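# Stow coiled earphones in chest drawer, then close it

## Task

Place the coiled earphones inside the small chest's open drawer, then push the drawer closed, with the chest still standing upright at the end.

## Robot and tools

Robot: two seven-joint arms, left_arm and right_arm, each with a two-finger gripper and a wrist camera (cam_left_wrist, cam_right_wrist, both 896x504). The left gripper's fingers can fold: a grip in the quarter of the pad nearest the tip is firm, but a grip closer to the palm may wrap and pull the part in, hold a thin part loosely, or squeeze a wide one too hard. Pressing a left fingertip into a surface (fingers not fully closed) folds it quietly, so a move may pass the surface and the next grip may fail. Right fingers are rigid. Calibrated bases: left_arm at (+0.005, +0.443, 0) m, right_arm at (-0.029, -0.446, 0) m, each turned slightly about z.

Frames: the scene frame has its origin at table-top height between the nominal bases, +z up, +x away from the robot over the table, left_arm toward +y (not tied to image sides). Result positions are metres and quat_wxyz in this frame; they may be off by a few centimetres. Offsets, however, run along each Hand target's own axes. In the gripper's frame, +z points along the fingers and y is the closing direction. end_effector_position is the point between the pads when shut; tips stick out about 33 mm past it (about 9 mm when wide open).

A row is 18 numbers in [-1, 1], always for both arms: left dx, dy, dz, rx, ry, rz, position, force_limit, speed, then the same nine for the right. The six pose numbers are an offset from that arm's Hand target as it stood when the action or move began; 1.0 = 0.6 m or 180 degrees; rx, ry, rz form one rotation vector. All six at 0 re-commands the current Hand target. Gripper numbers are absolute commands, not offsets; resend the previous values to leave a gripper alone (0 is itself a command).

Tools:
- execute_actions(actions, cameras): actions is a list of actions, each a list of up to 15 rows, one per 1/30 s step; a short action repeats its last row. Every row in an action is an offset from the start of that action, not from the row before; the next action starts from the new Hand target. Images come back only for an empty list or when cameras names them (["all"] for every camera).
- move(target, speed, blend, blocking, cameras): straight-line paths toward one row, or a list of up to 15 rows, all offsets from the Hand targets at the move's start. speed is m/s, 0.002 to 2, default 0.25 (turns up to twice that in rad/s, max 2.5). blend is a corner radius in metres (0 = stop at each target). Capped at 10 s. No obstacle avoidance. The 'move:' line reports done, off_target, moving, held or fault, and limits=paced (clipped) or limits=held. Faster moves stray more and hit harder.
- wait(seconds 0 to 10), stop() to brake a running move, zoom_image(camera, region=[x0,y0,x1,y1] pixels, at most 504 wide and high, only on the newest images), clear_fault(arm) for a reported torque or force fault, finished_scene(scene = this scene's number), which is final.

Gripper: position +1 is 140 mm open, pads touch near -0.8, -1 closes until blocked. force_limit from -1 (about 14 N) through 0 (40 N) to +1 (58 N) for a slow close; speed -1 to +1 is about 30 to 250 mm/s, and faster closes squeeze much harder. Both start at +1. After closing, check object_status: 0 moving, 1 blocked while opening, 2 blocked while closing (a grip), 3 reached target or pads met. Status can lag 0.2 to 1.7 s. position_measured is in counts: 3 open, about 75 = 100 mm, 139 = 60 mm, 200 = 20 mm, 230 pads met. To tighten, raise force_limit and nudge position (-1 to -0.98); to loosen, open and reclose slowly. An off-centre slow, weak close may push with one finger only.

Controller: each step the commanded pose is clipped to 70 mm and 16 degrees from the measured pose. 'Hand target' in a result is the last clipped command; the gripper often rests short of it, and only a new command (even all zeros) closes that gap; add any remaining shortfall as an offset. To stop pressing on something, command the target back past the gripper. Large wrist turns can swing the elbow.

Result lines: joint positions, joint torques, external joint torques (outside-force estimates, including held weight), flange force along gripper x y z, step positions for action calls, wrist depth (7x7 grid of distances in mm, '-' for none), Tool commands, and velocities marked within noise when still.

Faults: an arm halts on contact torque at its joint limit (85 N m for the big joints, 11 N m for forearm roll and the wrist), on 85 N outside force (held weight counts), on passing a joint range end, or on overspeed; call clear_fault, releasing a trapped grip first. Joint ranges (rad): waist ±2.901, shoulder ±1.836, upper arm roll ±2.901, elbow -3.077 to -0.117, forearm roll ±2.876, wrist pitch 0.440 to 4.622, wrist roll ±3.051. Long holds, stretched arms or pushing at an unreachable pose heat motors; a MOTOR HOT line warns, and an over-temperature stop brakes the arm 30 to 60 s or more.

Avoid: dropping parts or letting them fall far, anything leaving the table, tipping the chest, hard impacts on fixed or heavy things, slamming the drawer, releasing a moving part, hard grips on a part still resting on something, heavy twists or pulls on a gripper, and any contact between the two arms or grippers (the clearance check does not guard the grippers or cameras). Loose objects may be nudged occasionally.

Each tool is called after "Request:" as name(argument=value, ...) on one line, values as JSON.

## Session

Request:
execute_actions(actions=[])

Scene clock: 0.00 s.
left_arm: end_effector_position=(+0.5821, +0.3609, +0.2792) position_measured=3 object_status=3 end_effector_quat_wxyz=(+0.513, +0.843, +0.145, -0.065) | right_arm: end_effector_position=(+0.4645, -0.4015, +0.2702) position_measured=3 object_status=3 end_effector_quat_wxyz=(+0.377, +0.000, +0.799, +0.469)
Joint positions: left_arm=[0.235 0.256 0.073 -1.901 -1.028 1.604 -1.215] | right_arm=[-0.33 -0.287 -0.127 -2.721 1.509 1.937 0.064]
Joint velocities: within noise
Joint torques (N m): no reading
External joint torques (N m): no reading
Flange force (N): no reading
Wrist depth (mm): cam_left_wrist=[276 - - - - - - / - 336 345 365 412 1996 - / - 376 328 304 - - - / - 124 362 331 - 134 - / - 107 415 379 990 126 96 / - 456 637 539 - - 97 / - 598 642 3007 888 917 -] | cam_right_wrist=[- - - - 547 2931 2599 / - - - - 3820 3112 2682 / - - - 2740 4002 3601 - / - 127 - 4848 4943 136 - / - 110 3317 - 6303 128 98 / - 109 3037 2966 3501 3361 - / - - 2898 2626 - 2448 -]
Hand target: left_arm +0.5821, +0.3609, +0.2792; +0.513, +0.843, +0.145, -0.065 | right_arm +0.4645, -0.4015, +0.2702; +0.377, +0.000, +0.799, +0.469
Tool commands: left_gripper/position=+1.0 left_gripper/force_limit=+1.0 left_gripper/speed=+1.0 right_gripper/position=+1.0 right_gripper/force_limit=+1.0 right_gripper/speed=+1.0

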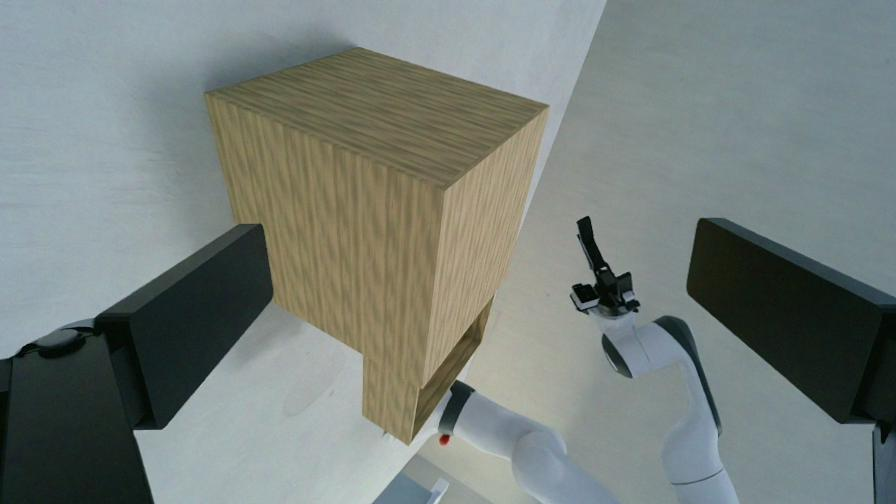

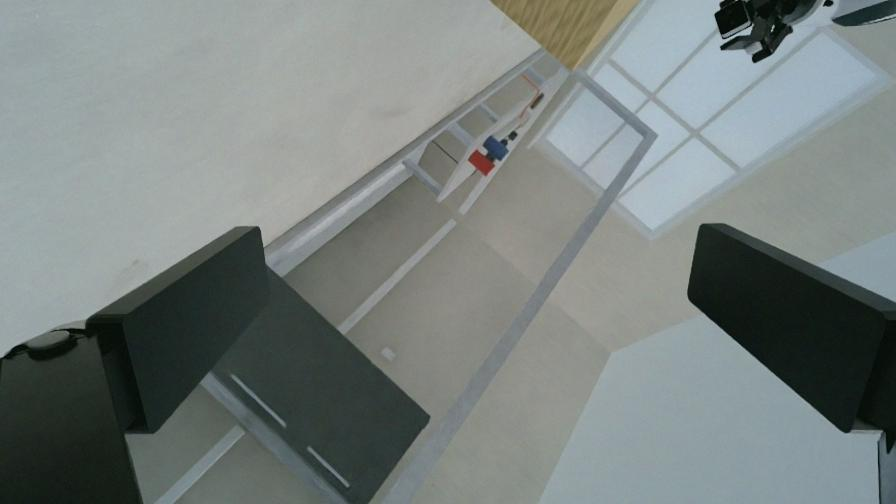

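Request:
move(target=[[-0.069,0.124,-0.2415,0.17,0.022,0.05,1,1,1,-0.032,0.2,-0.078,0.024,0.224,-0.211,1,1,1],[-0.451,0.163,-0.243,0.345,0.0437,0.0974,1,1,1,-0.064,0.4027,-0.157,0.0487,0.448,-0.423,1,1,1]], blend=0.05, speed=0.3, cameras=["all"])

Scene clock: 50.00 s.
left_arm: end_effector_position=(+0.3510, +0.3990, +0.5009) position_measured=3 object_status=3 end_effector_quat_wxyz=(+0.002, +1.000, -0.003, +0.002) | right_arm: end_effector_position=(+0.3505, -0.3489, +0.5003) position_measured=3 object_status=3 end_effector_quat_wxyz=(-0.002, +0.705, -0.709, +0.000)
Joint positions: left_arm=[0.128 -0.558 -0.175 -1.87 -0.099 1.325 -1.577] | right_arm=[-0.175 -0.452 0.309 -1.772 0.139 1.344 0.114]
Joint velocities: left_arm=[within noise] | right_arm=[0 0 -0.001 0 -0.001 -0.001 -0.005]
Joint torques (N m): left_arm=[0.05 -9.57 2.81 21.78 1.19 2.25 -0.07] | right_arm=[0.43 -10.86 -5.09 21.83 0.37 2.24 -0.3]
External joint torques (N m): left_arm=[0.07 0.35 0.32 -0.14 0.35 -0.41 -0.07] | right_arm=[0.36 1.42 -0.52 -0.08 -0.37 -0.33 -0.3]
Flange force (N): left_arm=[0.4 -0.7 -1.0] | right_arm=[0.8 -3.5 -2.4]
Wrist depth (mm): cam_left_wrist=[560 571 - - 546 399 382 / - - - 596 - 464 471 / 635 - - - - 477 436 / 1550 123 - - - 134 - / - 115 - 674 - 126 96 / - 99 - 575 747 - 96 / - - 795 446 805 765 -] | cam_right_wrist=[- - - - - 564 419 / - - - - - - 499 / - - 665 - - - - / - 127 - - - 136 - / - 102 - - - 128 102 / - 102 669 574 - - - / - 549 560 627 - - -]
Hand target: left_arm +0.3500, +0.3999, +0.4997; +0.000, +1.000, +0.000, +0.000 | right_arm +0.3499, -0.3502, +0.5003; +0.000, +0.707, -0.707, +0.000
Off the commanded pose: left_arm 0.002 m, 0 deg | right_arm 0.001 m, 0 deg.
move: done

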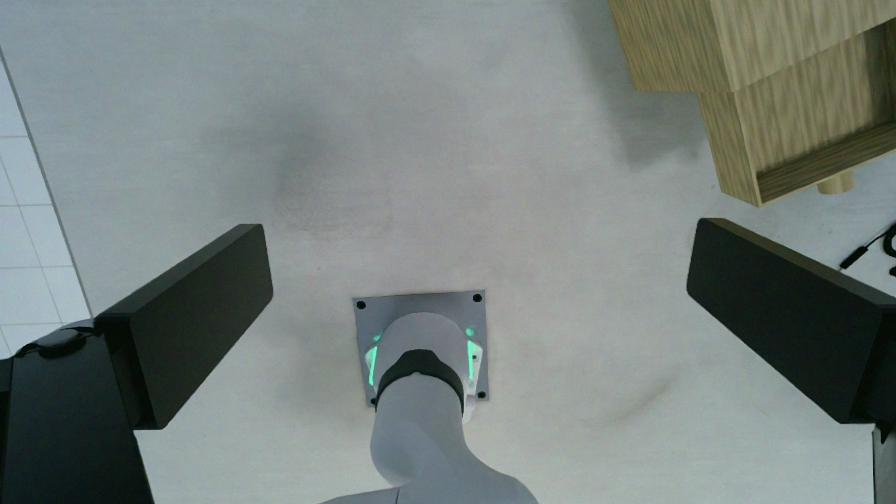

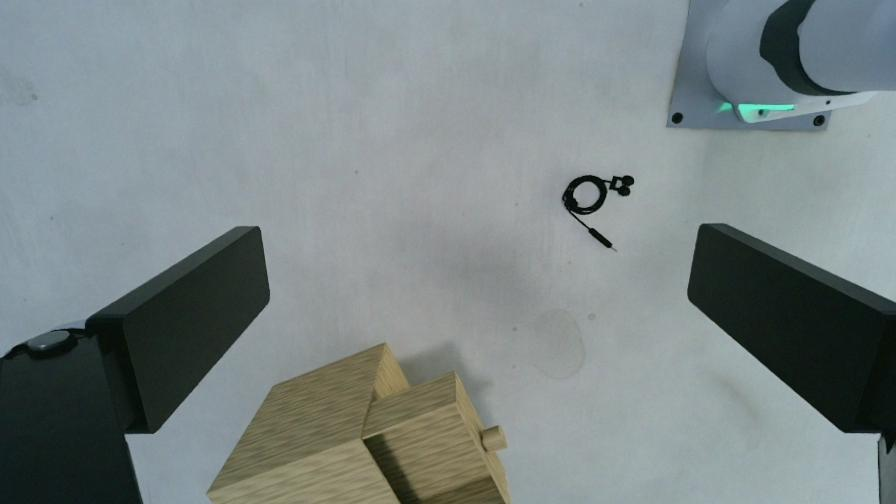

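Request:
zoom_image(camera="cam_right_wrist", region=[190, 300, 540, 504])

Scaled by 1.440 from the camera's 896x504 image, which has a finer 1280x720 frame.

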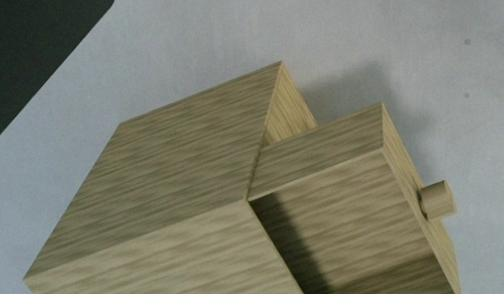

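Request:
move(target=[0,0,0,0,0,0,1,1,1,-0.1967,0.268,0.5,-0.0825,-0.0284,-0.785,0.13,-1,0], speed=0.4, cameras=["all"])

Scene clock: 229.57 s.
left_arm: end_effector_position=(+0.3510, +0.3993, +0.5008) position_measured=3 object_status=3 end_effector_quat_wxyz=(+0.001, +1.000, -0.002, +0.002) | right_arm: end_effector_position=(+0.1880, -0.2324, +0.2003) position_measured=113 object_status=3 end_effector_quat_wxyz=(+0.046, +0.896, +0.432, -0.096)
Joint positions: left_arm=[0.13 -0.558 -0.176 -1.87 -0.099 1.324 -1.577] | right_arm=[1.021 -0.54 -0.182 -2.615 -0.108 1.866 -1.579]
Joint velocities: left_arm=[within noise] | right_arm=[-0.002 0 0 0 0.001 0 -0.006]
Joint torques (N m): left_arm=[0.05 -9.57 2.82 21.72 1.01 2.31 -0.07] | right_arm=[0.43 -12.78 1.86 22.95 0.43 2.19 -0.24]
External joint torques (N m): left_arm=[0.02 0.36 0.26 -0.25 0.16 -0.37 -0.07] | right_arm=[0.47 -0.45 0.09 -0.54 -0.34 0.16 -0.23]
Flange force (N): left_arm=[0.2 -0.4 -0.5] | right_arm=[-2.5 -0.1 1.5]
Wrist depth (mm): cam_left_wrist=[567 576 567 - 548 400 380 / - 597 598 596 547 461 465 / 642 621 - - - 460 450 / 1569 124 - - - 133 - / - 107 - 680 697 134 96 / - 94 - 567 - - 97 / - 818 790 429 - - -] | cam_right_wrist=[- - - - - - - / - - - - - - - / - - - 345 - - - / - - - - 135 - - / - - 107 433 - 105 - / - - 449 419 - - 72 / - - 385 369 - - -]
Hand target: left_arm +0.3500, +0.3999, +0.4997; +0.000, +1.000, +0.000, +0.000 | right_arm +0.1891, -0.2324, +0.2003; +0.046, +0.894, +0.436, -0.094
Off the commanded pose: left_arm 0.002 m, 0 deg | right_arm 0.001 m, 1 deg.
move: done

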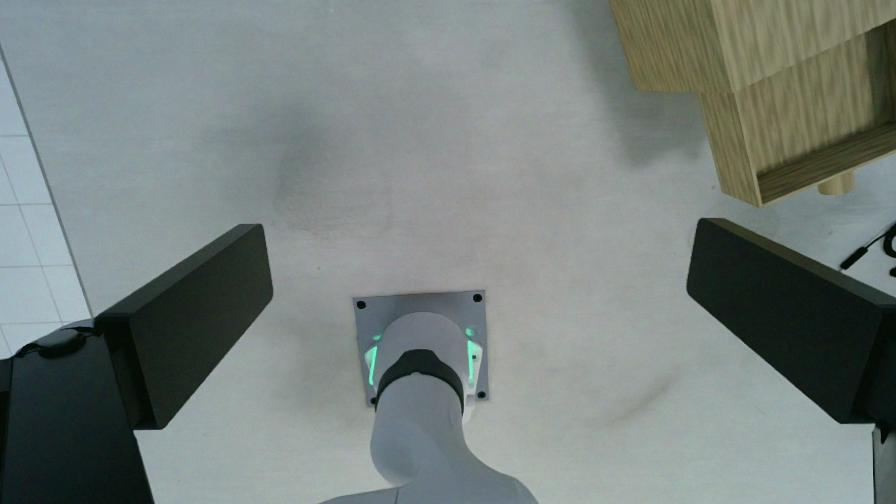

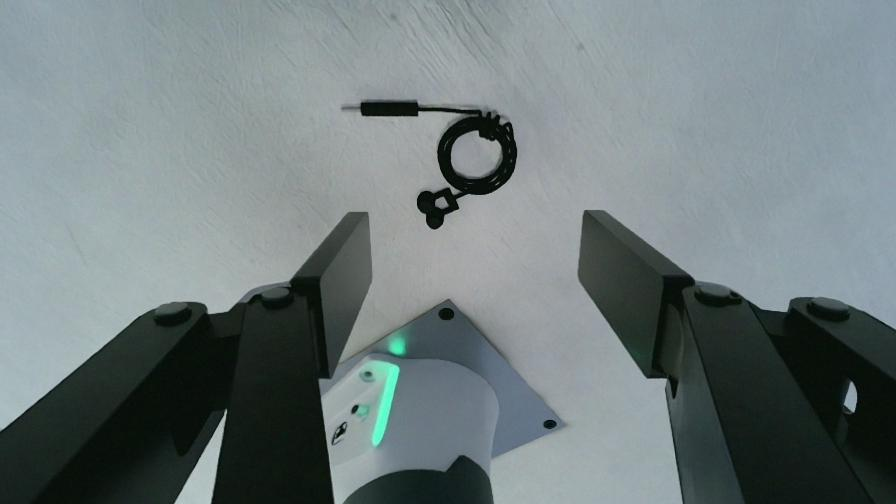

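Request:
move(target=[0,0,0,0,0,0,1,1,1,0.015,0.0222,0.2,0,0,0,0.13,-1,0], speed=0.25, cameras=["cam_right_wrist"])

Scene clock: 267.33 s.
left_arm: end_effector_position=(+0.3510, +0.3993, +0.5008) position_measured=3 object_status=3 end_effector_quat_wxyz=(+0.001, +1.000, -0.002, +0.002) | right_arm: end_effector_position=(+0.1881, -0.2541, +0.0811) position_measured=113 object_status=3 end_effector_quat_wxyz=(+0.046, +0.896, +0.432, -0.096)
Joint positions: left_arm=[0.13 -0.558 -0.176 -1.87 -0.099 1.324 -1.577] | right_arm=[1.004 -0.371 -0.243 -2.822 -0.149 2.243 -1.606]
Joint velocities: left_arm=[within noise] | right_arm=[0.001 0 0 -0.001 0 0.005 -0.002]
Joint torques (N m): left_arm=[0.04 -9.58 2.83 21.73 0.99 2.3 -0.06] | right_arm=[0.04 -13.62 1.86 19.97 0.38 2.26 -0.24]
External joint torques (N m): left_arm=[0 0.23 0.24 -0.16 0.14 -0.36 -0.06] | right_arm=[0 0.93 0.32 0.02 -0.18 0.22 -0.23]
Flange force (N): left_arm=[0.0 -0.4 -0.6] | right_arm=[3.8 0.6 2.5]
Wrist depth (mm): cam_left_wrist=[- 563 - - - 401 383 / - - 590 - - 455 467 / 640 - - - - 622 466 / 1550 124 - 648 665 134 112 / - 107 671 693 711 126 96 / - 93 - 579 - 761 97 / - - 861 444 - 813 -] | cam_right_wrist=[- - - - - 187 - / - - - - 205 - - / - - - 210 - - - / - - 143 233 135 - - / - - 106 - - 105 - / - - - - - - 72 / - - 322 328 - - -]
Hand target: left_arm +0.3500, +0.3999, +0.4997; +0.000, +1.000, +0.000, +0.000 | right_arm +0.1896, -0.2534, +0.0810; +0.046, +0.894, +0.436, -0.094
Off the commanded pose: left_arm 0.002 m, 0 deg | right_arm 0.002 m, 1 deg.
move: done
Images, in order (width x height): cam_right_wrist 896x504.

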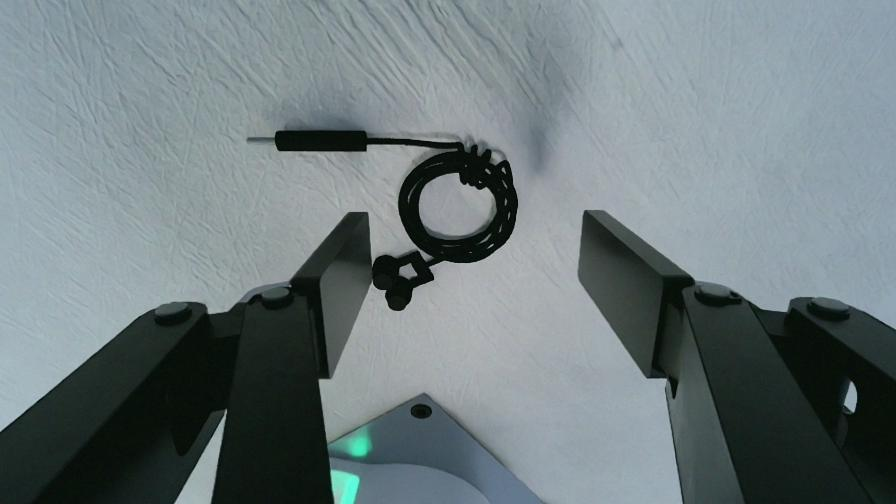

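Request:
move(target=[0,0,0,0,0,0,1,1,1,0,-0.0067,0.07,0,0,0,0.13,-1,0], speed=0.15, cameras=["cam_right_wrist"])

Scene clock: 290.23 s.
left_arm: end_effector_position=(+0.3510, +0.3993, +0.5008) position_measured=3 object_status=3 end_effector_quat_wxyz=(+0.001, +1.000, -0.002, +0.002) | right_arm: end_effector_position=(+0.1810, -0.2585, +0.0404) position_measured=113 object_status=3 end_effector_quat_wxyz=(+0.047, +0.894, +0.434, -0.095)
Joint positions: left_arm=[0.13 -0.558 -0.176 -1.87 -0.099 1.324 -1.577] | right_arm=[1.009 -0.273 -0.248 -2.875 -0.149 2.394 -1.607]
Joint velocities: left_arm=[within noise] | right_arm=[0 -0.001 0.001 0 0.002 0.004 0.001]
Joint torques (N m): left_arm=[-0.01 -9.63 2.92 21.76 0.99 2.29 -0.09] | right_arm=[0.32 -15.01 1.23 17.89 0.36 2.2 -0.15]
External joint torques (N m): left_arm=[-0.02 0.29 0.39 -0.19 0.15 -0.38 -0.09] | right_arm=[0.33 0.84 0.18 0.07 -0.09 0.17 -0.15]
Flange force (N): left_arm=[0.0 -0.6 -0.7] | right_arm=[3.8 -0.1 2.8]
Wrist depth (mm): cam_left_wrist=[561 - - 572 - 397 378 / 590 - 619 610 - 450 464 / 1356 - 627 633 640 470 450 / 1531 131 667 - - 134 112 / - 107 - 667 701 125 96 / - 93 - 563 758 - 96 / - 800 - 443 813 821 -] | cam_right_wrist=[- - - - - - - / - - - - - - - / - - 161 167 - - - / - - - 189 136 187 - / - - 107 - - 105 - / - - - - - - 72 / - - - 271 - - -]
Hand target: left_arm +0.3500, +0.3999, +0.4997; +0.000, +1.000, +0.000, +0.000 | right_arm +0.1810, -0.2578, +0.0399; +0.046, +0.894, +0.436, -0.094
Off the commanded pose: left_arm 0.002 m, 0 deg | right_arm 0.001 m, 0 deg.
move: done
Images, in order (width x height): cam_right_wrist 896x504.

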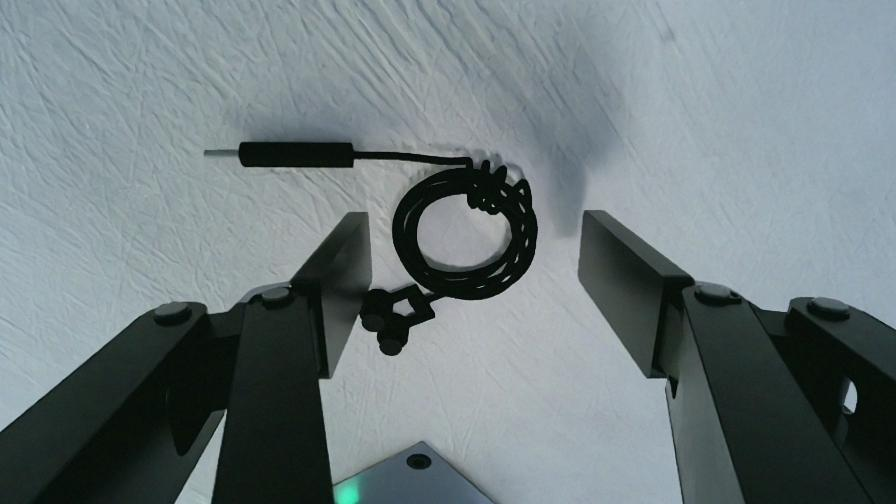

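Request:
move(target=[0,0,0,0,0,0,1,1,1,0.005,-0.005,0.0133,0,0,0,0.13,-1,0], speed=0.03, cameras=["cam_right_wrist"])

Scene clock: 309.80 s.
left_arm: end_effector_position=(+0.3510, +0.3993, +0.5008) position_measured=3 object_status=3 end_effector_quat_wxyz=(+0.001, +1.000, -0.002, +0.002) | right_arm: end_effector_position=(+0.1799, -0.2557, +0.0321) position_measured=113 object_status=3 end_effector_quat_wxyz=(+0.047, +0.893, +0.437, -0.094)
Joint positions: left_arm=[0.13 -0.558 -0.176 -1.87 -0.099 1.324 -1.577] | right_arm=[1.019 -0.241 -0.248 -2.875 -0.143 2.427 -1.607]
Joint velocities: left_arm=[within noise] | right_arm=[0.001 -0.001 0 0 0 0.004 0]
Joint torques (N m): left_arm=[0.09 -9.58 2.92 21.73 1 2.29 -0.03] | right_arm=[0.38 -15.59 1.14 17.21 0.6 2.19 -0.05]
External joint torques (N m): left_arm=[0.14 0.46 0.47 -0.29 0.16 -0.38 -0.03] | right_arm=[0.35 0.95 0.16 -0.16 0.17 0.15 -0.04]
Flange force (N): left_arm=[0.3 -0.9 -0.5] | right_arm=[3.7 -0.7 3.5]
Wrist depth (mm): cam_left_wrist=[- 597 - 561 - 399 382 / - - - 610 - 452 466 / 1579 655 - - - 604 458 / 1675 136 652 - - 134 114 / - 107 - 676 - 126 96 / - 94 - 578 - 775 97 / - - - 446 805 - -] | cam_right_wrist=[- - - - - - - / 153 - - - - 155 - / - - - 160 - - - / - - - - 152 - - / - - 106 186 - 104 - / - - - - - - 72 / - - - 274 - - -]
Hand target: left_arm +0.3500, +0.3999, +0.4997; +0.000, +1.000, +0.000, +0.000 | right_arm +0.1795, -0.2550, +0.0315; +0.046, +0.894, +0.436, -0.094
Off the commanded pose: left_arm 0.002 m, 0 deg | right_arm 0.001 m, 0 deg.
move: done
Images, in order (width x height): cam_right_wrist 896x504.

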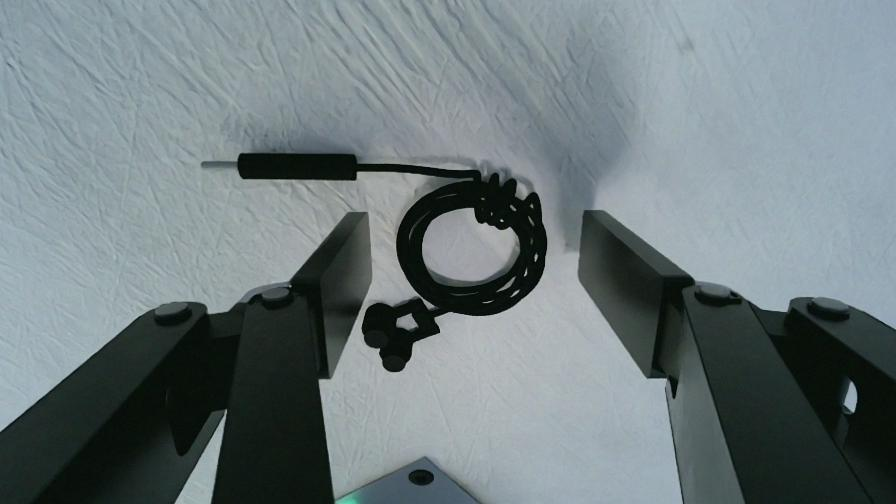

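Request:
move(target=[0,0,0,0,0,0,1,1,1,0,0,0.0058,0,0,0,0.13,-1,0], speed=0.02)

Request:
move(target=[0,0,0,0,0,0,1,1,1,0,0,0.0042,0,0,0,0.13,-1,0], speed=0.02, cameras=["cam_right_wrist"])

Scene clock: 327.43 s.
left_arm: end_effector_position=(+0.3510, +0.3993, +0.5008) position_measured=3 object_status=3 end_effector_quat_wxyz=(+0.001, +1.000, -0.002, +0.002) | right_arm: end_effector_position=(+0.1795, -0.2561, +0.0288) position_measured=113 object_status=3 end_effector_quat_wxyz=(+0.048, +0.894, +0.436, -0.094)
Joint positions: left_arm=[0.13 -0.558 -0.176 -1.87 -0.099 1.324 -1.577] | right_arm=[1.019 -0.231 -0.249 -2.879 -0.142 2.44 -1.607]
Joint velocities: left_arm=[within noise] | right_arm=[-0.001 0.001 0 -0.002 -0.001 0.006 0.001]
Joint torques (N m): left_arm=[0.03 -9.51 2.89 21.77 1 2.29 -0.11] | right_arm=[0.4 -15.81 0.94 16.78 0.6 2.23 -0.07]
External joint torques (N m): left_arm=[0.07 0.41 0.43 -0.16 0.16 -0.37 -0.11] | right_arm=[0.38 0.85 0.01 -0.37 0.18 0.19 -0.06]
Flange force (N): left_arm=[0.4 -0.6 -0.9] | right_arm=[2.8 -0.6 3.6]
Wrist depth (mm): cam_left_wrist=[- - - - - 401 383 / 593 596 - - 591 459 463 / 1286 615 - 615 616 483 460 / 1560 124 652 - 673 134 106 / - 107 697 638 - 127 97 / - 94 721 571 - - 97 / - - - 430 - - -] | cam_right_wrist=[- - - - - - - / - - - - - 149 - / - - - 157 - - - / - - - - 152 - - / - - 107 180 - 105 - / - - - - - - 72 / - - - - - - -]
Hand target: left_arm +0.3500, +0.3999, +0.4997; +0.000, +1.000, +0.000, +0.000 | right_arm +0.1790, -0.2555, +0.0281; +0.046, +0.894, +0.436, -0.094
Off the commanded pose: left_arm 0.002 m, 0 deg | right_arm 0.001 m, 0 deg.
move: done

Scene clock: 328.20 s.
left_arm: end_effector_position=(+0.3510, +0.3993, +0.5008) position_measured=3 object_status=3 end_effector_quat_wxyz=(+0.001, +1.000, -0.002, +0.002) | right_arm: end_effector_position=(+0.1792, -0.2565, +0.0263) position_measured=113 object_status=3 end_effector_quat_wxyz=(+0.048, +0.894, +0.436, -0.094)
Joint positions: left_arm=[0.13 -0.558 -0.176 -1.87 -0.099 1.324 -1.577] | right_arm=[1.019 -0.224 -0.25 -2.881 -0.141 2.45 -1.607]
Joint velocities: left_arm=[within noise] | right_arm=[0 0 0.001 0 0.001 0.005 0.001]
Joint torques (N m): left_arm=[0.02 -9.6 2.83 21.74 1 2.32 -0.04] | right_arm=[0.42 -15.91 0.97 16.65 0.59 2.27 -0.11]
External joint torques (N m): left_arm=[0 0.55 0.27 -0.33 0.15 -0.35 -0.04] | right_arm=[0.42 0.85 0.08 -0.4 0.18 0.23 -0.11]
Flange force (N): left_arm=[0.5 -0.5 -0.4] | right_arm=[2.8 -0.7 3.8]
Wrist depth (mm): cam_left_wrist=[- - - 558 - 401 380 / 601 606 - 591 - 446 467 / 625 622 624 - 640 462 450 / 1589 135 638 - - 134 112 / - 114 - 658 699 134 97 / - 94 - 566 754 - 97 / - 785 - 431 - 816 -] | cam_right_wrist=[- - - - - - - / - - - - - - - / - - - 159 - - - / - - 144 171 150 176 - / - - 107 185 - 105 - / - - - - - - 72 / - - - - - - -]
Hand target: left_arm +0.3500, +0.3999, +0.4997; +0.000, +1.000, +0.000, +0.000 | right_arm +0.1787, -0.2559, +0.0256; +0.046, +0.894, +0.436, -0.094
Off the commanded pose: left_arm 0.002 m, 0 deg | right_arm 0.001 m, 0 deg.
move: done
Images, in order (width x height): cam_right_wrist 896x504.

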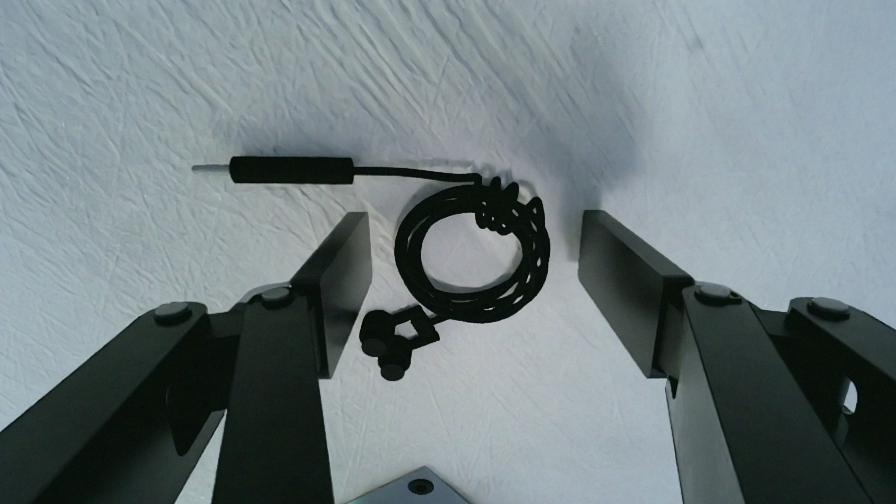

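Request:
move(target=[[0,0,0,0,0,0,1,1,1,0,0,0.003,0,0,0,0.13,-1,-1],[0,0,0,0,0,0,1,1,1,0,0,0.0031,0,0,0,-1,-1,-1]], speed=0.02, cameras=["cam_right_wrist"])

Scene clock: 356.83 s.
left_arm: end_effector_position=(+0.3510, +0.3993, +0.5008) position_measured=3 object_status=3 end_effector_quat_wxyz=(+0.001, +1.000, -0.002, +0.002) | right_arm: end_effector_position=(+0.1844, -0.2561, +0.0272) position_measured=150 object_status=0 end_effector_quat_wxyz=(+0.045, +0.897, +0.430, -0.090)
Joint positions: left_arm=[0.13 -0.558 -0.176 -1.87 -0.099 1.324 -1.577] | right_arm=[1.016 -0.223 -0.26 -2.877 -0.144 2.456 -1.603]
Joint torques (N m): left_arm=[0.03 -9.54 2.87 21.77 1 2.31 -0.04] | right_arm=[5.06 -12.98 4.19 12.26 2.51 2.95 -0.34]
External joint torques (N m): left_arm=[0.01 0.36 0.3 -0.15 0.15 -0.35 -0.04] | right_arm=[5.06 3.74 3.26 -4.77 2.09 0.89 -0.33]
Flange force (N): left_arm=[0.4 -0.5 -0.8] | right_arm=[8.2 -16.0 19.2]
Wrist depth (mm): cam_left_wrist=[- 555 - - 565 401 382 / - - - - - 455 466 / - - - - 612 483 460 / 1531 135 635 - - 134 112 / - 114 - 630 - 126 96 / - 734 743 563 - - 97 / - 761 790 430 - 805 -] | cam_right_wrist=[- - - - - - - / - - - - - - - / - - - - - - - / - - - 160 154 - - / - - 93 - 115 92 - / - - - - - - - / - - - - - - -]
Hand target: left_arm +0.3500, +0.3999, +0.4997; +0.000, +1.000, +0.000, +0.000 | right_arm +0.1784, -0.2562, +0.0238; +0.046, +0.894, +0.436, -0.094
Off the commanded pose: left_arm 0.002 m, 0 deg | right_arm 0.007 m, 1 deg.
move: off_target (right_arm)
Images, in order (width x height): cam_right_wrist 896x504.

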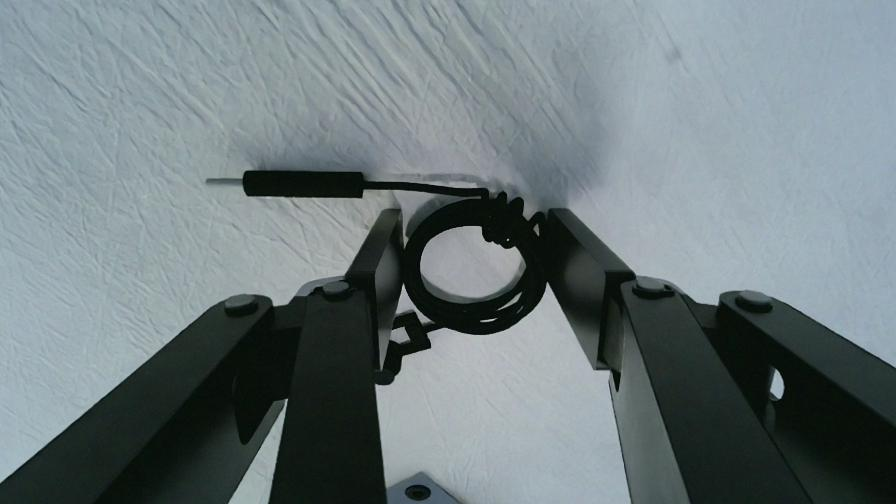

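Request:
move(target=[0,0,0,0,0,0,1,1,1,0,0,-0.011,0,0,0,-1,-1,-1], speed=0.03, cameras=["cam_right_wrist"])

Scene clock: 366.43 s.
left_arm: end_effector_position=(+0.3510, +0.3993, +0.5008) position_measured=3 object_status=3 end_effector_quat_wxyz=(+0.001, +1.000, -0.002, +0.002) | right_arm: end_effector_position=(+0.1801, -0.2554, +0.0297) position_measured=151 object_status=2 end_effector_quat_wxyz=(+0.047, +0.894, +0.435, -0.093)
Joint positions: left_arm=[0.13 -0.558 -0.176 -1.87 -0.099 1.324 -1.577] | right_arm=[1.026 -0.235 -0.257 -2.878 -0.144 2.44 -1.603]
Joint velocities: left_arm=[within noise] | right_arm=[0 0.001 -0.001 0 -0.001 -0.004 0]
Joint torques (N m): left_arm=[-0.01 -9.57 2.84 21.76 1.02 2.3 -0.01] | right_arm=[0.44 -17.13 1.43 17.28 0.34 1.77 -0.15]
External joint torques (N m): left_arm=[0 0.43 0.31 -0.23 0.17 -0.37 -0.01] | right_arm=[0.43 -0.52 0.46 0.01 -0.08 -0.29 -0.14]
Flange force (N): left_arm=[0.4 -0.6 -0.6] | right_arm=[-1.8 -1.2 -2.7]
Wrist depth (mm): cam_left_wrist=[- 587 - - - 400 382 / - 610 - - - 460 464 / 1418 - 632 640 - 489 456 / 1540 124 645 658 - 134 112 / - 115 - 682 - 126 96 / - 99 768 558 - - 97 / - - - 435 - - -] | cam_right_wrist=[- - - - - - - / - - - - 151 - - / - - - 158 - - - / - - 174 162 152 - - / - - 99 185 130 92 - / - - - - - - - / - - - - - - -]
Hand target: left_arm +0.3500, +0.3999, +0.4997; +0.000, +1.000, +0.000, +0.000 | right_arm +0.1793, -0.2552, +0.0303; +0.046, +0.894, +0.436, -0.094
Off the commanded pose: left_arm 0.002 m, 0 deg | right_arm 0.001 m, 0 deg.
move: done
Images, in order (width x height): cam_right_wrist 896x504.

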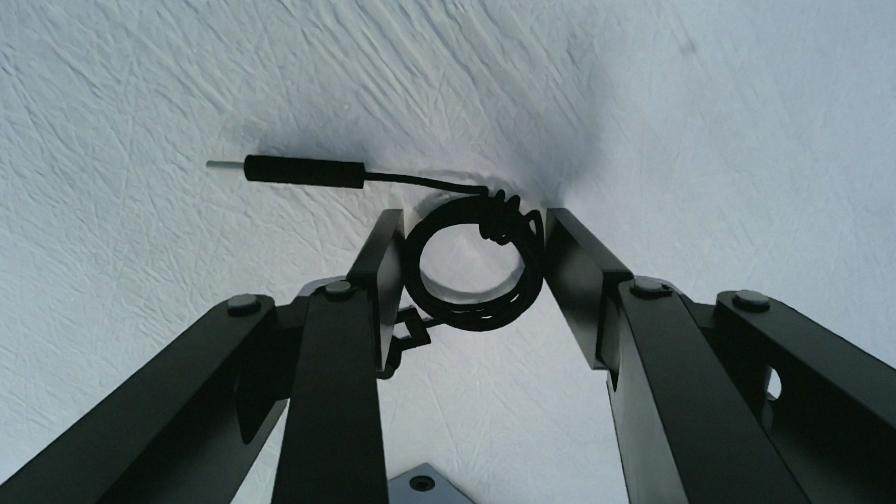

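Request:
move(target=[0,0,0,0,0,0,1,1,1,0,0,0,0,0,0,-0.97,-1,-1], speed=0.03, cameras=["cam_right_wrist"])

Scene clock: 376.27 s.
left_arm: end_effector_position=(+0.3510, +0.3993, +0.5008) position_measured=3 object_status=3 end_effector_quat_wxyz=(+0.001, +1.000, -0.002, +0.002) | right_arm: end_effector_position=(+0.1806, -0.2543, +0.0307) position_measured=209 object_status=0 end_effector_quat_wxyz=(+0.046, +0.894, +0.436, -0.092)
Joint positions: left_arm=[0.13 -0.558 -0.176 -1.87 -0.099 1.324 -1.577] | right_arm=[1.027 -0.237 -0.257 -2.877 -0.144 2.439 -1.603]
Joint torques (N m): left_arm=[0.02 -9.53 2.86 21.74 1.02 2.3 -0.07] | right_arm=[0.16 -15.82 1.14 16.56 0.25 1.74 -0.1]
External joint torques (N m): left_arm=[0.04 0.42 0.36 -0.2 0.17 -0.36 -0.07] | right_arm=[0.26 0.67 0.27 -0.69 -0.18 -0.31 -0.1]
Flange force (N): left_arm=[0.4 -0.6 -0.7] | right_arm=[0.3 -0.5 1.4]
Wrist depth (mm): cam_left_wrist=[- 580 - 546 590 400 380 / - - - 633 591 452 471 / 1512 612 - 621 609 633 478 / 1664 131 665 662 665 133 112 / - 114 701 630 - 125 96 / - 94 665 561 - - 97 / - - - 430 - - -] | cam_right_wrist=[- - - - - - - / - - - - - - - / - - - 156 - - - / - - - 147 - - 182 / - - 87 86 - - - / - - - - - - - / - - - - - - -]
Hand target: left_arm +0.3500, +0.3999, +0.4997; +0.000, +1.000, +0.000, +0.000 | right_arm +0.1793, -0.2552, +0.0303; +0.046, +0.894, +0.436, -0.094
Off the commanded pose: left_arm 0.002 m, 0 deg | right_arm 0.002 m, 0 deg.
move: done
Images, in order (width x height): cam_right_wrist 896x504.

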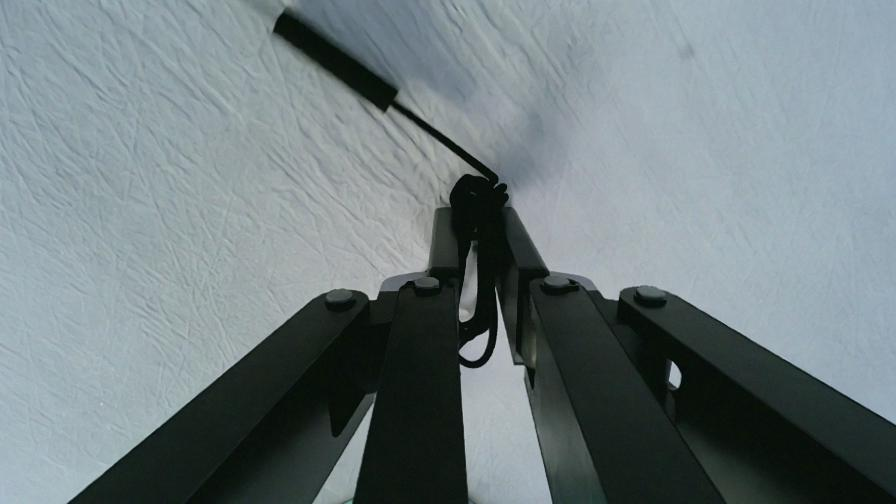

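Request:
move(target=[0,0,0,0,0,0,1,1,1,-0.0139,0,-0.0652,0,0,0,-0.97,-1,-1], speed=0.06, cameras=["cam_right_wrist"])

Scene clock: 386.43 s.
left_arm: end_effector_position=(+0.3510, +0.3993, +0.5008) position_measured=3 object_status=3 end_effector_quat_wxyz=(+0.001, +1.000, -0.002, +0.002) | right_arm: end_effector_position=(+0.1789, -0.2545, +0.0696) position_measured=209 object_status=2 end_effector_quat_wxyz=(+0.045, +0.893, +0.437, -0.094)
Joint positions: left_arm=[0.13 -0.558 -0.176 -1.87 -0.099 1.324 -1.577] | right_arm=[1.013 -0.366 -0.239 -2.857 -0.148 2.286 -1.601]
Joint velocities: left_arm=[within noise] | right_arm=[-0.001 0 -0.001 0 0 -0.004 0.002]
Joint torques (N m): left_arm=[-0.01 -9.58 2.84 21.79 1 2.28 -0.1] | right_arm=[-0.77 -14.8 2.09 19.62 0.44 1.74 0.13]
External joint torques (N m): left_arm=[0.03 0.5 0.35 -0.28 0.15 -0.4 -0.1] | right_arm=[-0.79 -0.51 0.7 0.15 -0.09 -0.31 0.14]
Flange force (N): left_arm=[0.5 -0.5 -0.7] | right_arm=[-2.9 -0.1 -2.7]
Wrist depth (mm): cam_left_wrist=[- - - - - 401 379 / - 590 601 - 618 451 463 / 1349 621 632 600 638 481 461 / 1653 124 - 665 669 134 - / - 107 - 660 699 126 96 / - 93 - 567 - - 97 / - 805 800 432 - 835 -] | cam_right_wrist=[- - - - - - - / - - - - - - - / - - - 158 - - - / 223 - - 156 - - - / - - 87 92 - - - / - - - - - - - / - - - - - - -]
Hand target: left_arm +0.3500, +0.3999, +0.4997; +0.000, +1.000, +0.000, +0.000 | right_arm +0.1793, -0.2552, +0.0703; +0.046, +0.894, +0.436, -0.094
Off the commanded pose: left_arm 0.002 m, 0 deg | right_arm 0.001 m, 0 deg.
move: done
Images, in order (width x height): cam_right_wrist 896x504.

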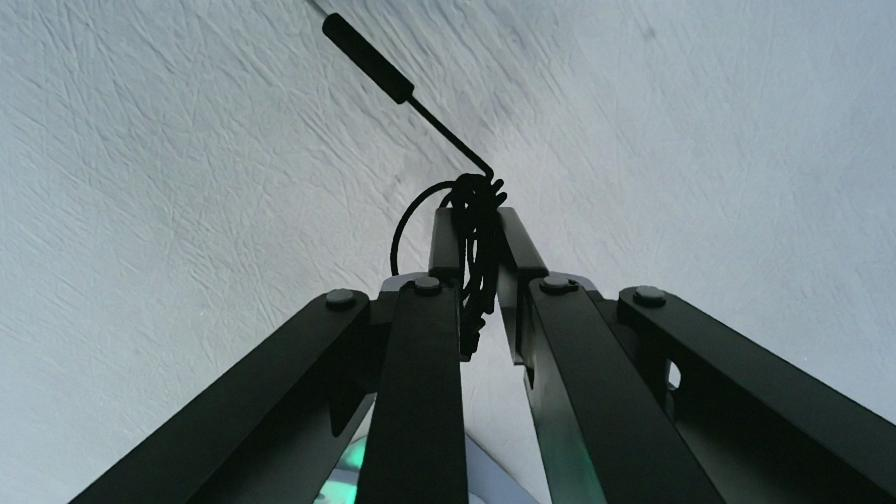

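Request:
move(target=[[0,0,0,0,0,0,1,1,1,0.022,-0.0158,-0.3965,0,0,0,-0.97,-1,-1],[0,0,0,0,0,0,1,1,1,0.4413,-0.0447,-0.554,-0.0115,0.0657,-0.1103,-0.97,-1,-1]], speed=0.2, blend=0.04, cameras=["all"])

Scene clock: 411.10 s.
left_arm: end_effector_position=(+0.3510, +0.3993, +0.5008) position_measured=3 object_status=3 end_effector_quat_wxyz=(+0.001, +1.000, -0.002, +0.002) | right_arm: end_effector_position=(+0.3615, +0.0196, +0.3403) position_measured=209 object_status=2 end_effector_quat_wxyz=(+0.002, +0.811, +0.585, +0.001)
Joint positions: left_arm=[0.13 -0.558 -0.176 -1.87 -0.099 1.324 -1.577] | right_arm=[1.093 0.15 -0.208 -1.571 0.027 1.719 -1.964]
Joint velocities: left_arm=[within noise] | right_arm=[0 0.001 0.001 0 0 -0.003 -0.006]
Joint torques (N m): left_arm=[-0.05 -9.57 2.85 21.7 1.02 2.31 -0.11] | right_arm=[-0.6 -36.01 0 24.96 1.08 2.32 -0.14]
External joint torques (N m): left_arm=[-0.01 0.34 0.4 -0.27 0.18 -0.36 -0.11] | right_arm=[-0.53 1 0.88 0.36 0.19 -0.3 -0.14]
Flange force (N): left_arm=[0.0 -0.6 -0.4] | right_arm=[5.3 2.3 -2.0]
Wrist depth (mm): cam_left_wrist=[- 568 - - 561 395 380 / - - - - 584 467 466 / 1442 618 624 627 653 475 443 / 1600 131 - - 665 133 - / - 107 - 658 - 126 96 / - 94 - 557 745 - 97 / - - - 432 - - -] | cam_right_wrist=[- - - 312 249 248 246 / - - 304 326 319 259 - / - - - 335 337 265 - / - - - 156 293 - - / - - 87 92 - - - / - - - - - - - / - - - - - - -]
Hand target: left_arm +0.3500, +0.3999, +0.4997; +0.000, +1.000, +0.000, +0.000 | right_arm +0.3604, +0.0199, +0.3402; +0.000, +0.810, +0.587, -0.001
Off the commanded pose: left_arm 0.002 m, 0 deg | right_arm 0.001 m, 0 deg.
move: done

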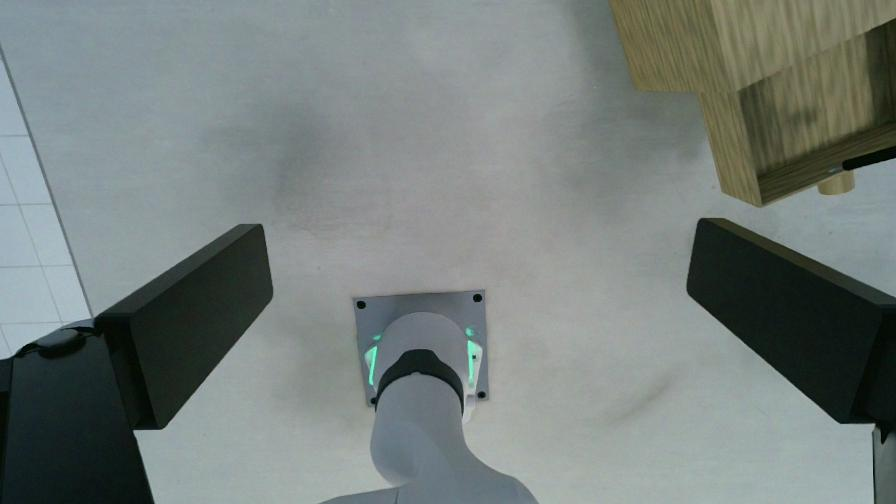

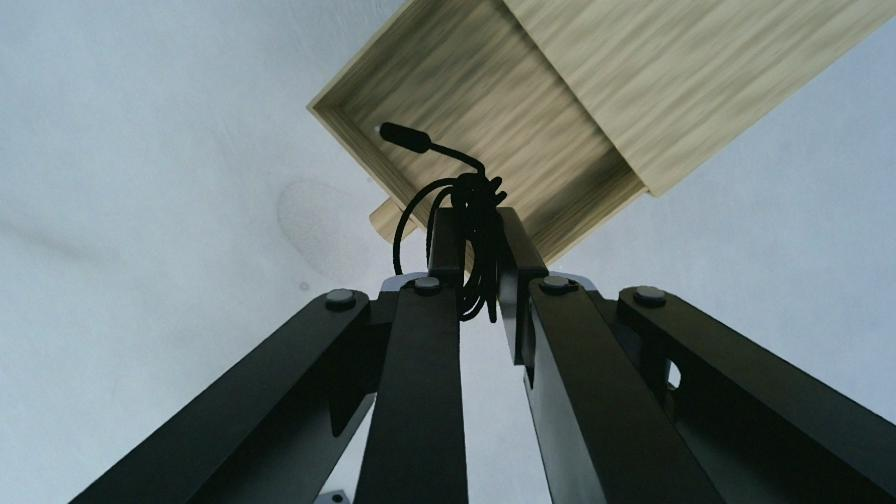

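Request:
move(target=[[0,0,0,0,0,0,1,1,1,0.0633,0.0183,0,0,0,0,-0.97,-1,-1],[0,0,0,0,0,0,1,1,1,0.0633,0.0183,0.175,0,0,0,-0.97,-1,-1]], speed=[0.12,0.1], blend=0.01, cameras=["all"])

Scene clock: 438.13 s.
left_arm: end_effector_position=(+0.3510, +0.3993, +0.5008) position_measured=3 object_status=3 end_effector_quat_wxyz=(+0.001, +1.000, -0.002, +0.002) | right_arm: end_effector_position=(+0.3826, +0.0512, +0.2347) position_measured=209 object_status=2 end_effector_quat_wxyz=(+0.003, +0.811, +0.586, -0.002)
Joint positions: left_arm=[0.13 -0.558 -0.176 -1.87 -0.099 1.324 -1.577] | right_arm=[1.081 0.301 -0.196 -1.633 0.057 1.923 -1.977]
Joint velocities: left_arm=[within noise] | right_arm=[0 -0.001 0.001 0 0 0.004 0.002]
Joint torques (N m): left_arm=[0.1 -9.54 2.87 21.72 1 2.31 -0.04] | right_arm=[-0.55 -42.19 -0.76 24.19 1.01 2.75 -0.22]
External joint torques (N m): left_arm=[0.09 0.24 0.35 -0.14 0.16 -0.35 -0.04] | right_arm=[-0.61 -0.13 0.75 -0.52 0.16 0.15 -0.22]
Flange force (N): left_arm=[0.0 -0.6 -0.7] | right_arm=[-2.7 -0.4 1.3]
Wrist depth (mm): cam_left_wrist=[- 576 566 570 - 398 381 / 609 - - 594 - 446 460 / 1300 - 637 627 604 493 461 / 1589 135 648 - - 134 664 / - 107 - 682 713 125 96 / - 94 - 580 - - 97 / - 824 - 431 - 736 -] | cam_right_wrist=[- - - 187 152 152 152 / - - 205 223 159 159 159 / - - 237 231 232 166 166 / - - 227 156 245 176 175 / - 421 87 92 - 181 - / 449 - - - - - - / - - - - - - -]
Hand target: left_arm +0.3500, +0.3999, +0.4997; +0.000, +1.000, +0.000, +0.000 | right_arm +0.3826, +0.0525, +0.2351; +0.000, +0.810, +0.587, -0.001
Off the commanded pose: left_arm 0.002 m, 0 deg | right_arm 0.001 m, 0 deg.
move: done

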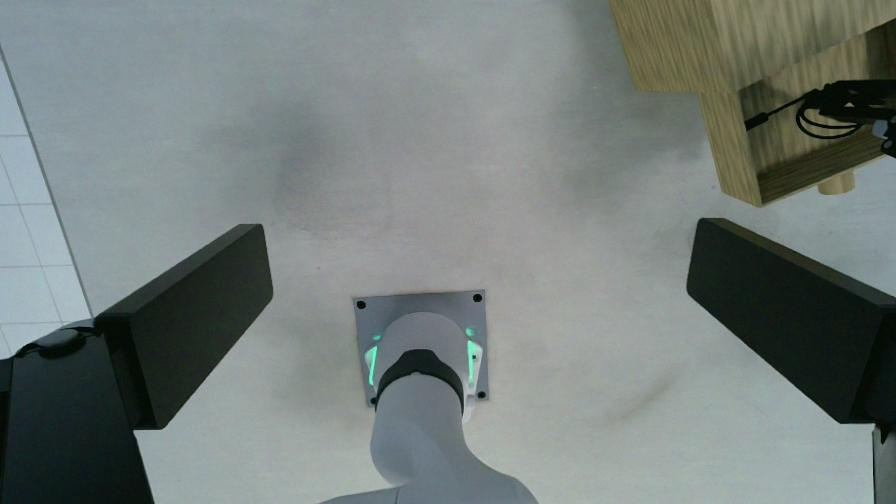

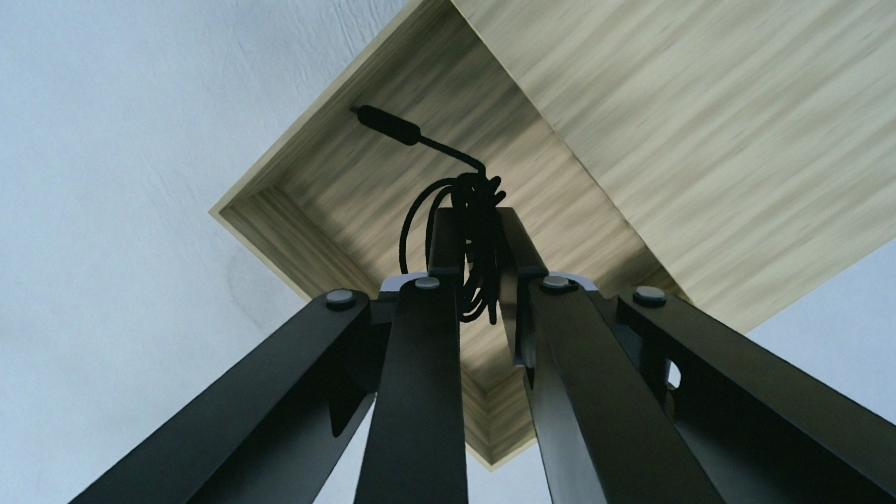

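Request:
move(target=[[0,0,0,0,0,0,1,1,1,-0.0067,0.0217,0,0,0,0,-0.97,-1,-1],[0,0,0,0,0,0,1,1,1,-0.0067,0.0217,0.1,0,0,0,-0.97,-1,-1]], speed=[0.06,0.06], blend=0.005, cameras=["all"])

Scene clock: 459.47 s.
left_arm: end_effector_position=(+0.3510, +0.3993, +0.5008) position_measured=3 object_status=3 end_effector_quat_wxyz=(+0.001, +1.000, -0.002, +0.002) | right_arm: end_effector_position=(+0.3938, +0.0436, +0.1757) position_measured=209 object_status=2 end_effector_quat_wxyz=(+0.002, +0.811, +0.586, -0.001)
Joint positions: left_arm=[0.13 -0.558 -0.176 -1.87 -0.099 1.324 -1.577] | right_arm=[1.057 0.345 -0.19 -1.723 0.068 2.058 -2.005]
Joint velocities: left_arm=[within noise] | right_arm=[0 0 0 0 0 0.004 -0.002]
Joint torques (N m): left_arm=[-0.02 -9.54 2.84 21.69 1 2.31 -0.07] | right_arm=[-0.49 -42.34 -0.87 23.78 0.98 2.7 -0.25]
External joint torques (N m): left_arm=[-0.05 0.33 0.28 -0.23 0.14 -0.36 -0.07] | right_arm=[-0.46 0.77 0.92 -0.55 0.17 0.08 -0.25]
Flange force (N): left_arm=[0.1 -0.4 -0.5] | right_arm=[0.0 0.6 1.8]
Wrist depth (mm): cam_left_wrist=[561 - 547 - - 399 379 / - 586 - 594 - 448 416 / 633 - 616 629 - 450 466 / 1569 124 - 673 - 134 111 / - 107 - 711 - 126 96 / - 93 738 561 - - 97 / - 795 - 450 810 787 -] | cam_right_wrist=[- - 143 158 98 99 98 / - 129 168 167 102 103 103 / - 169 179 173 110 108 108 / 133 164 187 153 183 112 113 / - 143 87 92 - 117 119 / - - - - - - 124 / - - - - - - -]
Hand target: left_arm +0.3500, +0.3999, +0.4997; +0.000, +1.000, +0.000, +0.000 | right_arm +0.3936, +0.0445, +0.1751; +0.000, +0.810, +0.587, -0.001
Off the commanded pose: left_arm 0.002 m, 0 deg | right_arm 0.001 m, 0 deg.
move: done

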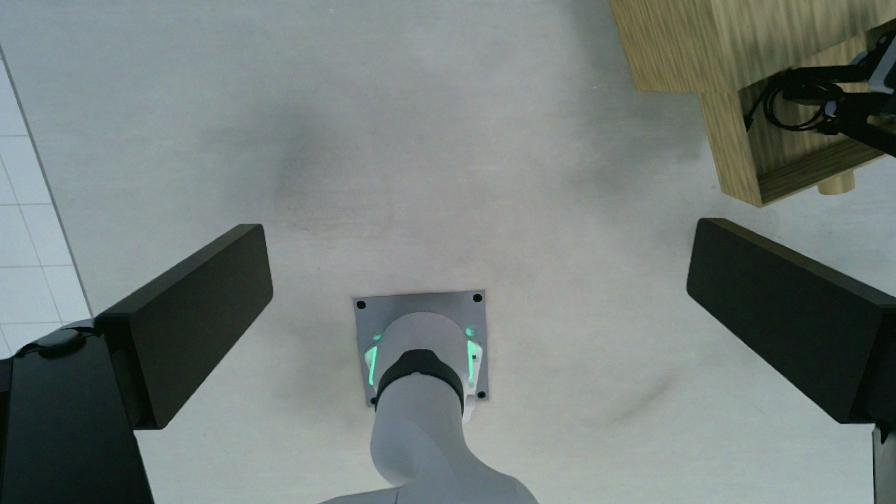

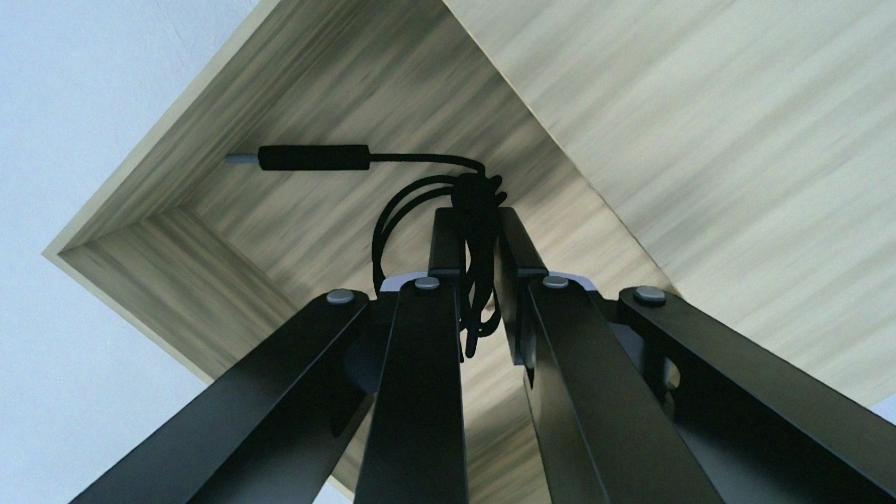

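Request:
move(target=[[0,0,0,0,0,0,1,1,1,0,0,0.0117,0,0,0,-0.97,-1,-1],[0,0,0,0,0,0,1,1,1,0,0,0.0118,0,0,0,-0.26,-1,-1]], speed=0.03, cameras=["all"])

Scene clock: 469.30 s.
left_arm: end_effector_position=(+0.3510, +0.3993, +0.5008) position_measured=3 object_status=3 end_effector_quat_wxyz=(+0.001, +1.000, -0.002, +0.002) | right_arm: end_effector_position=(+0.3939, +0.0442, +0.1695) position_measured=162 object_status=0 end_effector_quat_wxyz=(+0.002, +0.810, +0.586, +0.000)
Joint positions: left_arm=[0.13 -0.558 -0.176 -1.87 -0.099 1.324 -1.577] | right_arm=[1.053 0.35 -0.185 -1.732 0.069 2.075 -2.006]
Joint torques (N m): left_arm=[0.02 -9.57 2.86 21.75 0.99 2.32 -0.11] | right_arm=[-0.65 -41.92 -0.8 23.59 0.74 2.69 -0.18]
External joint torques (N m): left_arm=[0.03 0.39 0.36 -0.24 0.14 -0.35 -0.11] | right_arm=[-0.56 1.22 1.01 -0.63 -0.06 0.07 -0.18]
Flange force (N): left_arm=[0.3 -0.5 -0.6] | right_arm=[0.9 0.8 2.2]
Wrist depth (mm): cam_left_wrist=[- 589 - - - 402 379 / 625 - 589 593 582 460 457 / 1610 - 622 - 625 485 456 / 1589 124 699 - - 134 - / - 115 701 648 - 125 96 / - 106 763 560 - 770 97 / - 743 - 433 - 813 -] | cam_right_wrist=[- 102 138 153 92 93 93 / - 122 162 162 97 97 97 / 114 161 173 168 104 101 102 / 132 169 179 179 136 107 108 / 125 137 96 176 135 93 111 / - - - 201 201 - - / - - - 201 189 - -]
Hand target: left_arm +0.3500, +0.3999, +0.4997; +0.000, +1.000, +0.000, +0.000 | right_arm +0.3936, +0.0445, +0.1680; +0.000, +0.810, +0.587, -0.001
Off the commanded pose: left_arm 0.002 m, 0 deg | right_arm 0.002 m, 0 deg.
move: done

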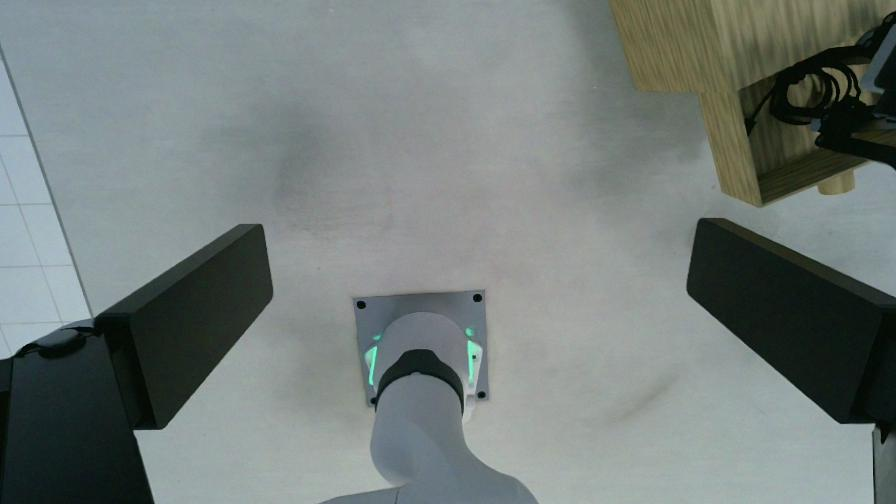

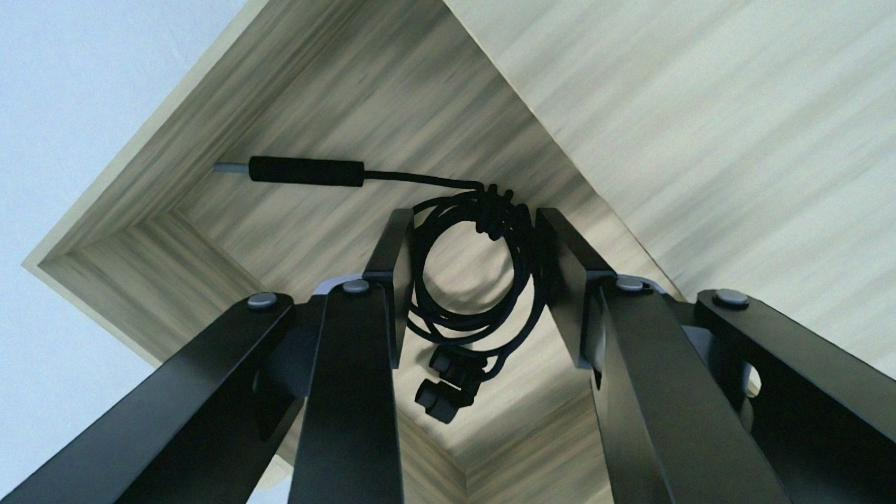

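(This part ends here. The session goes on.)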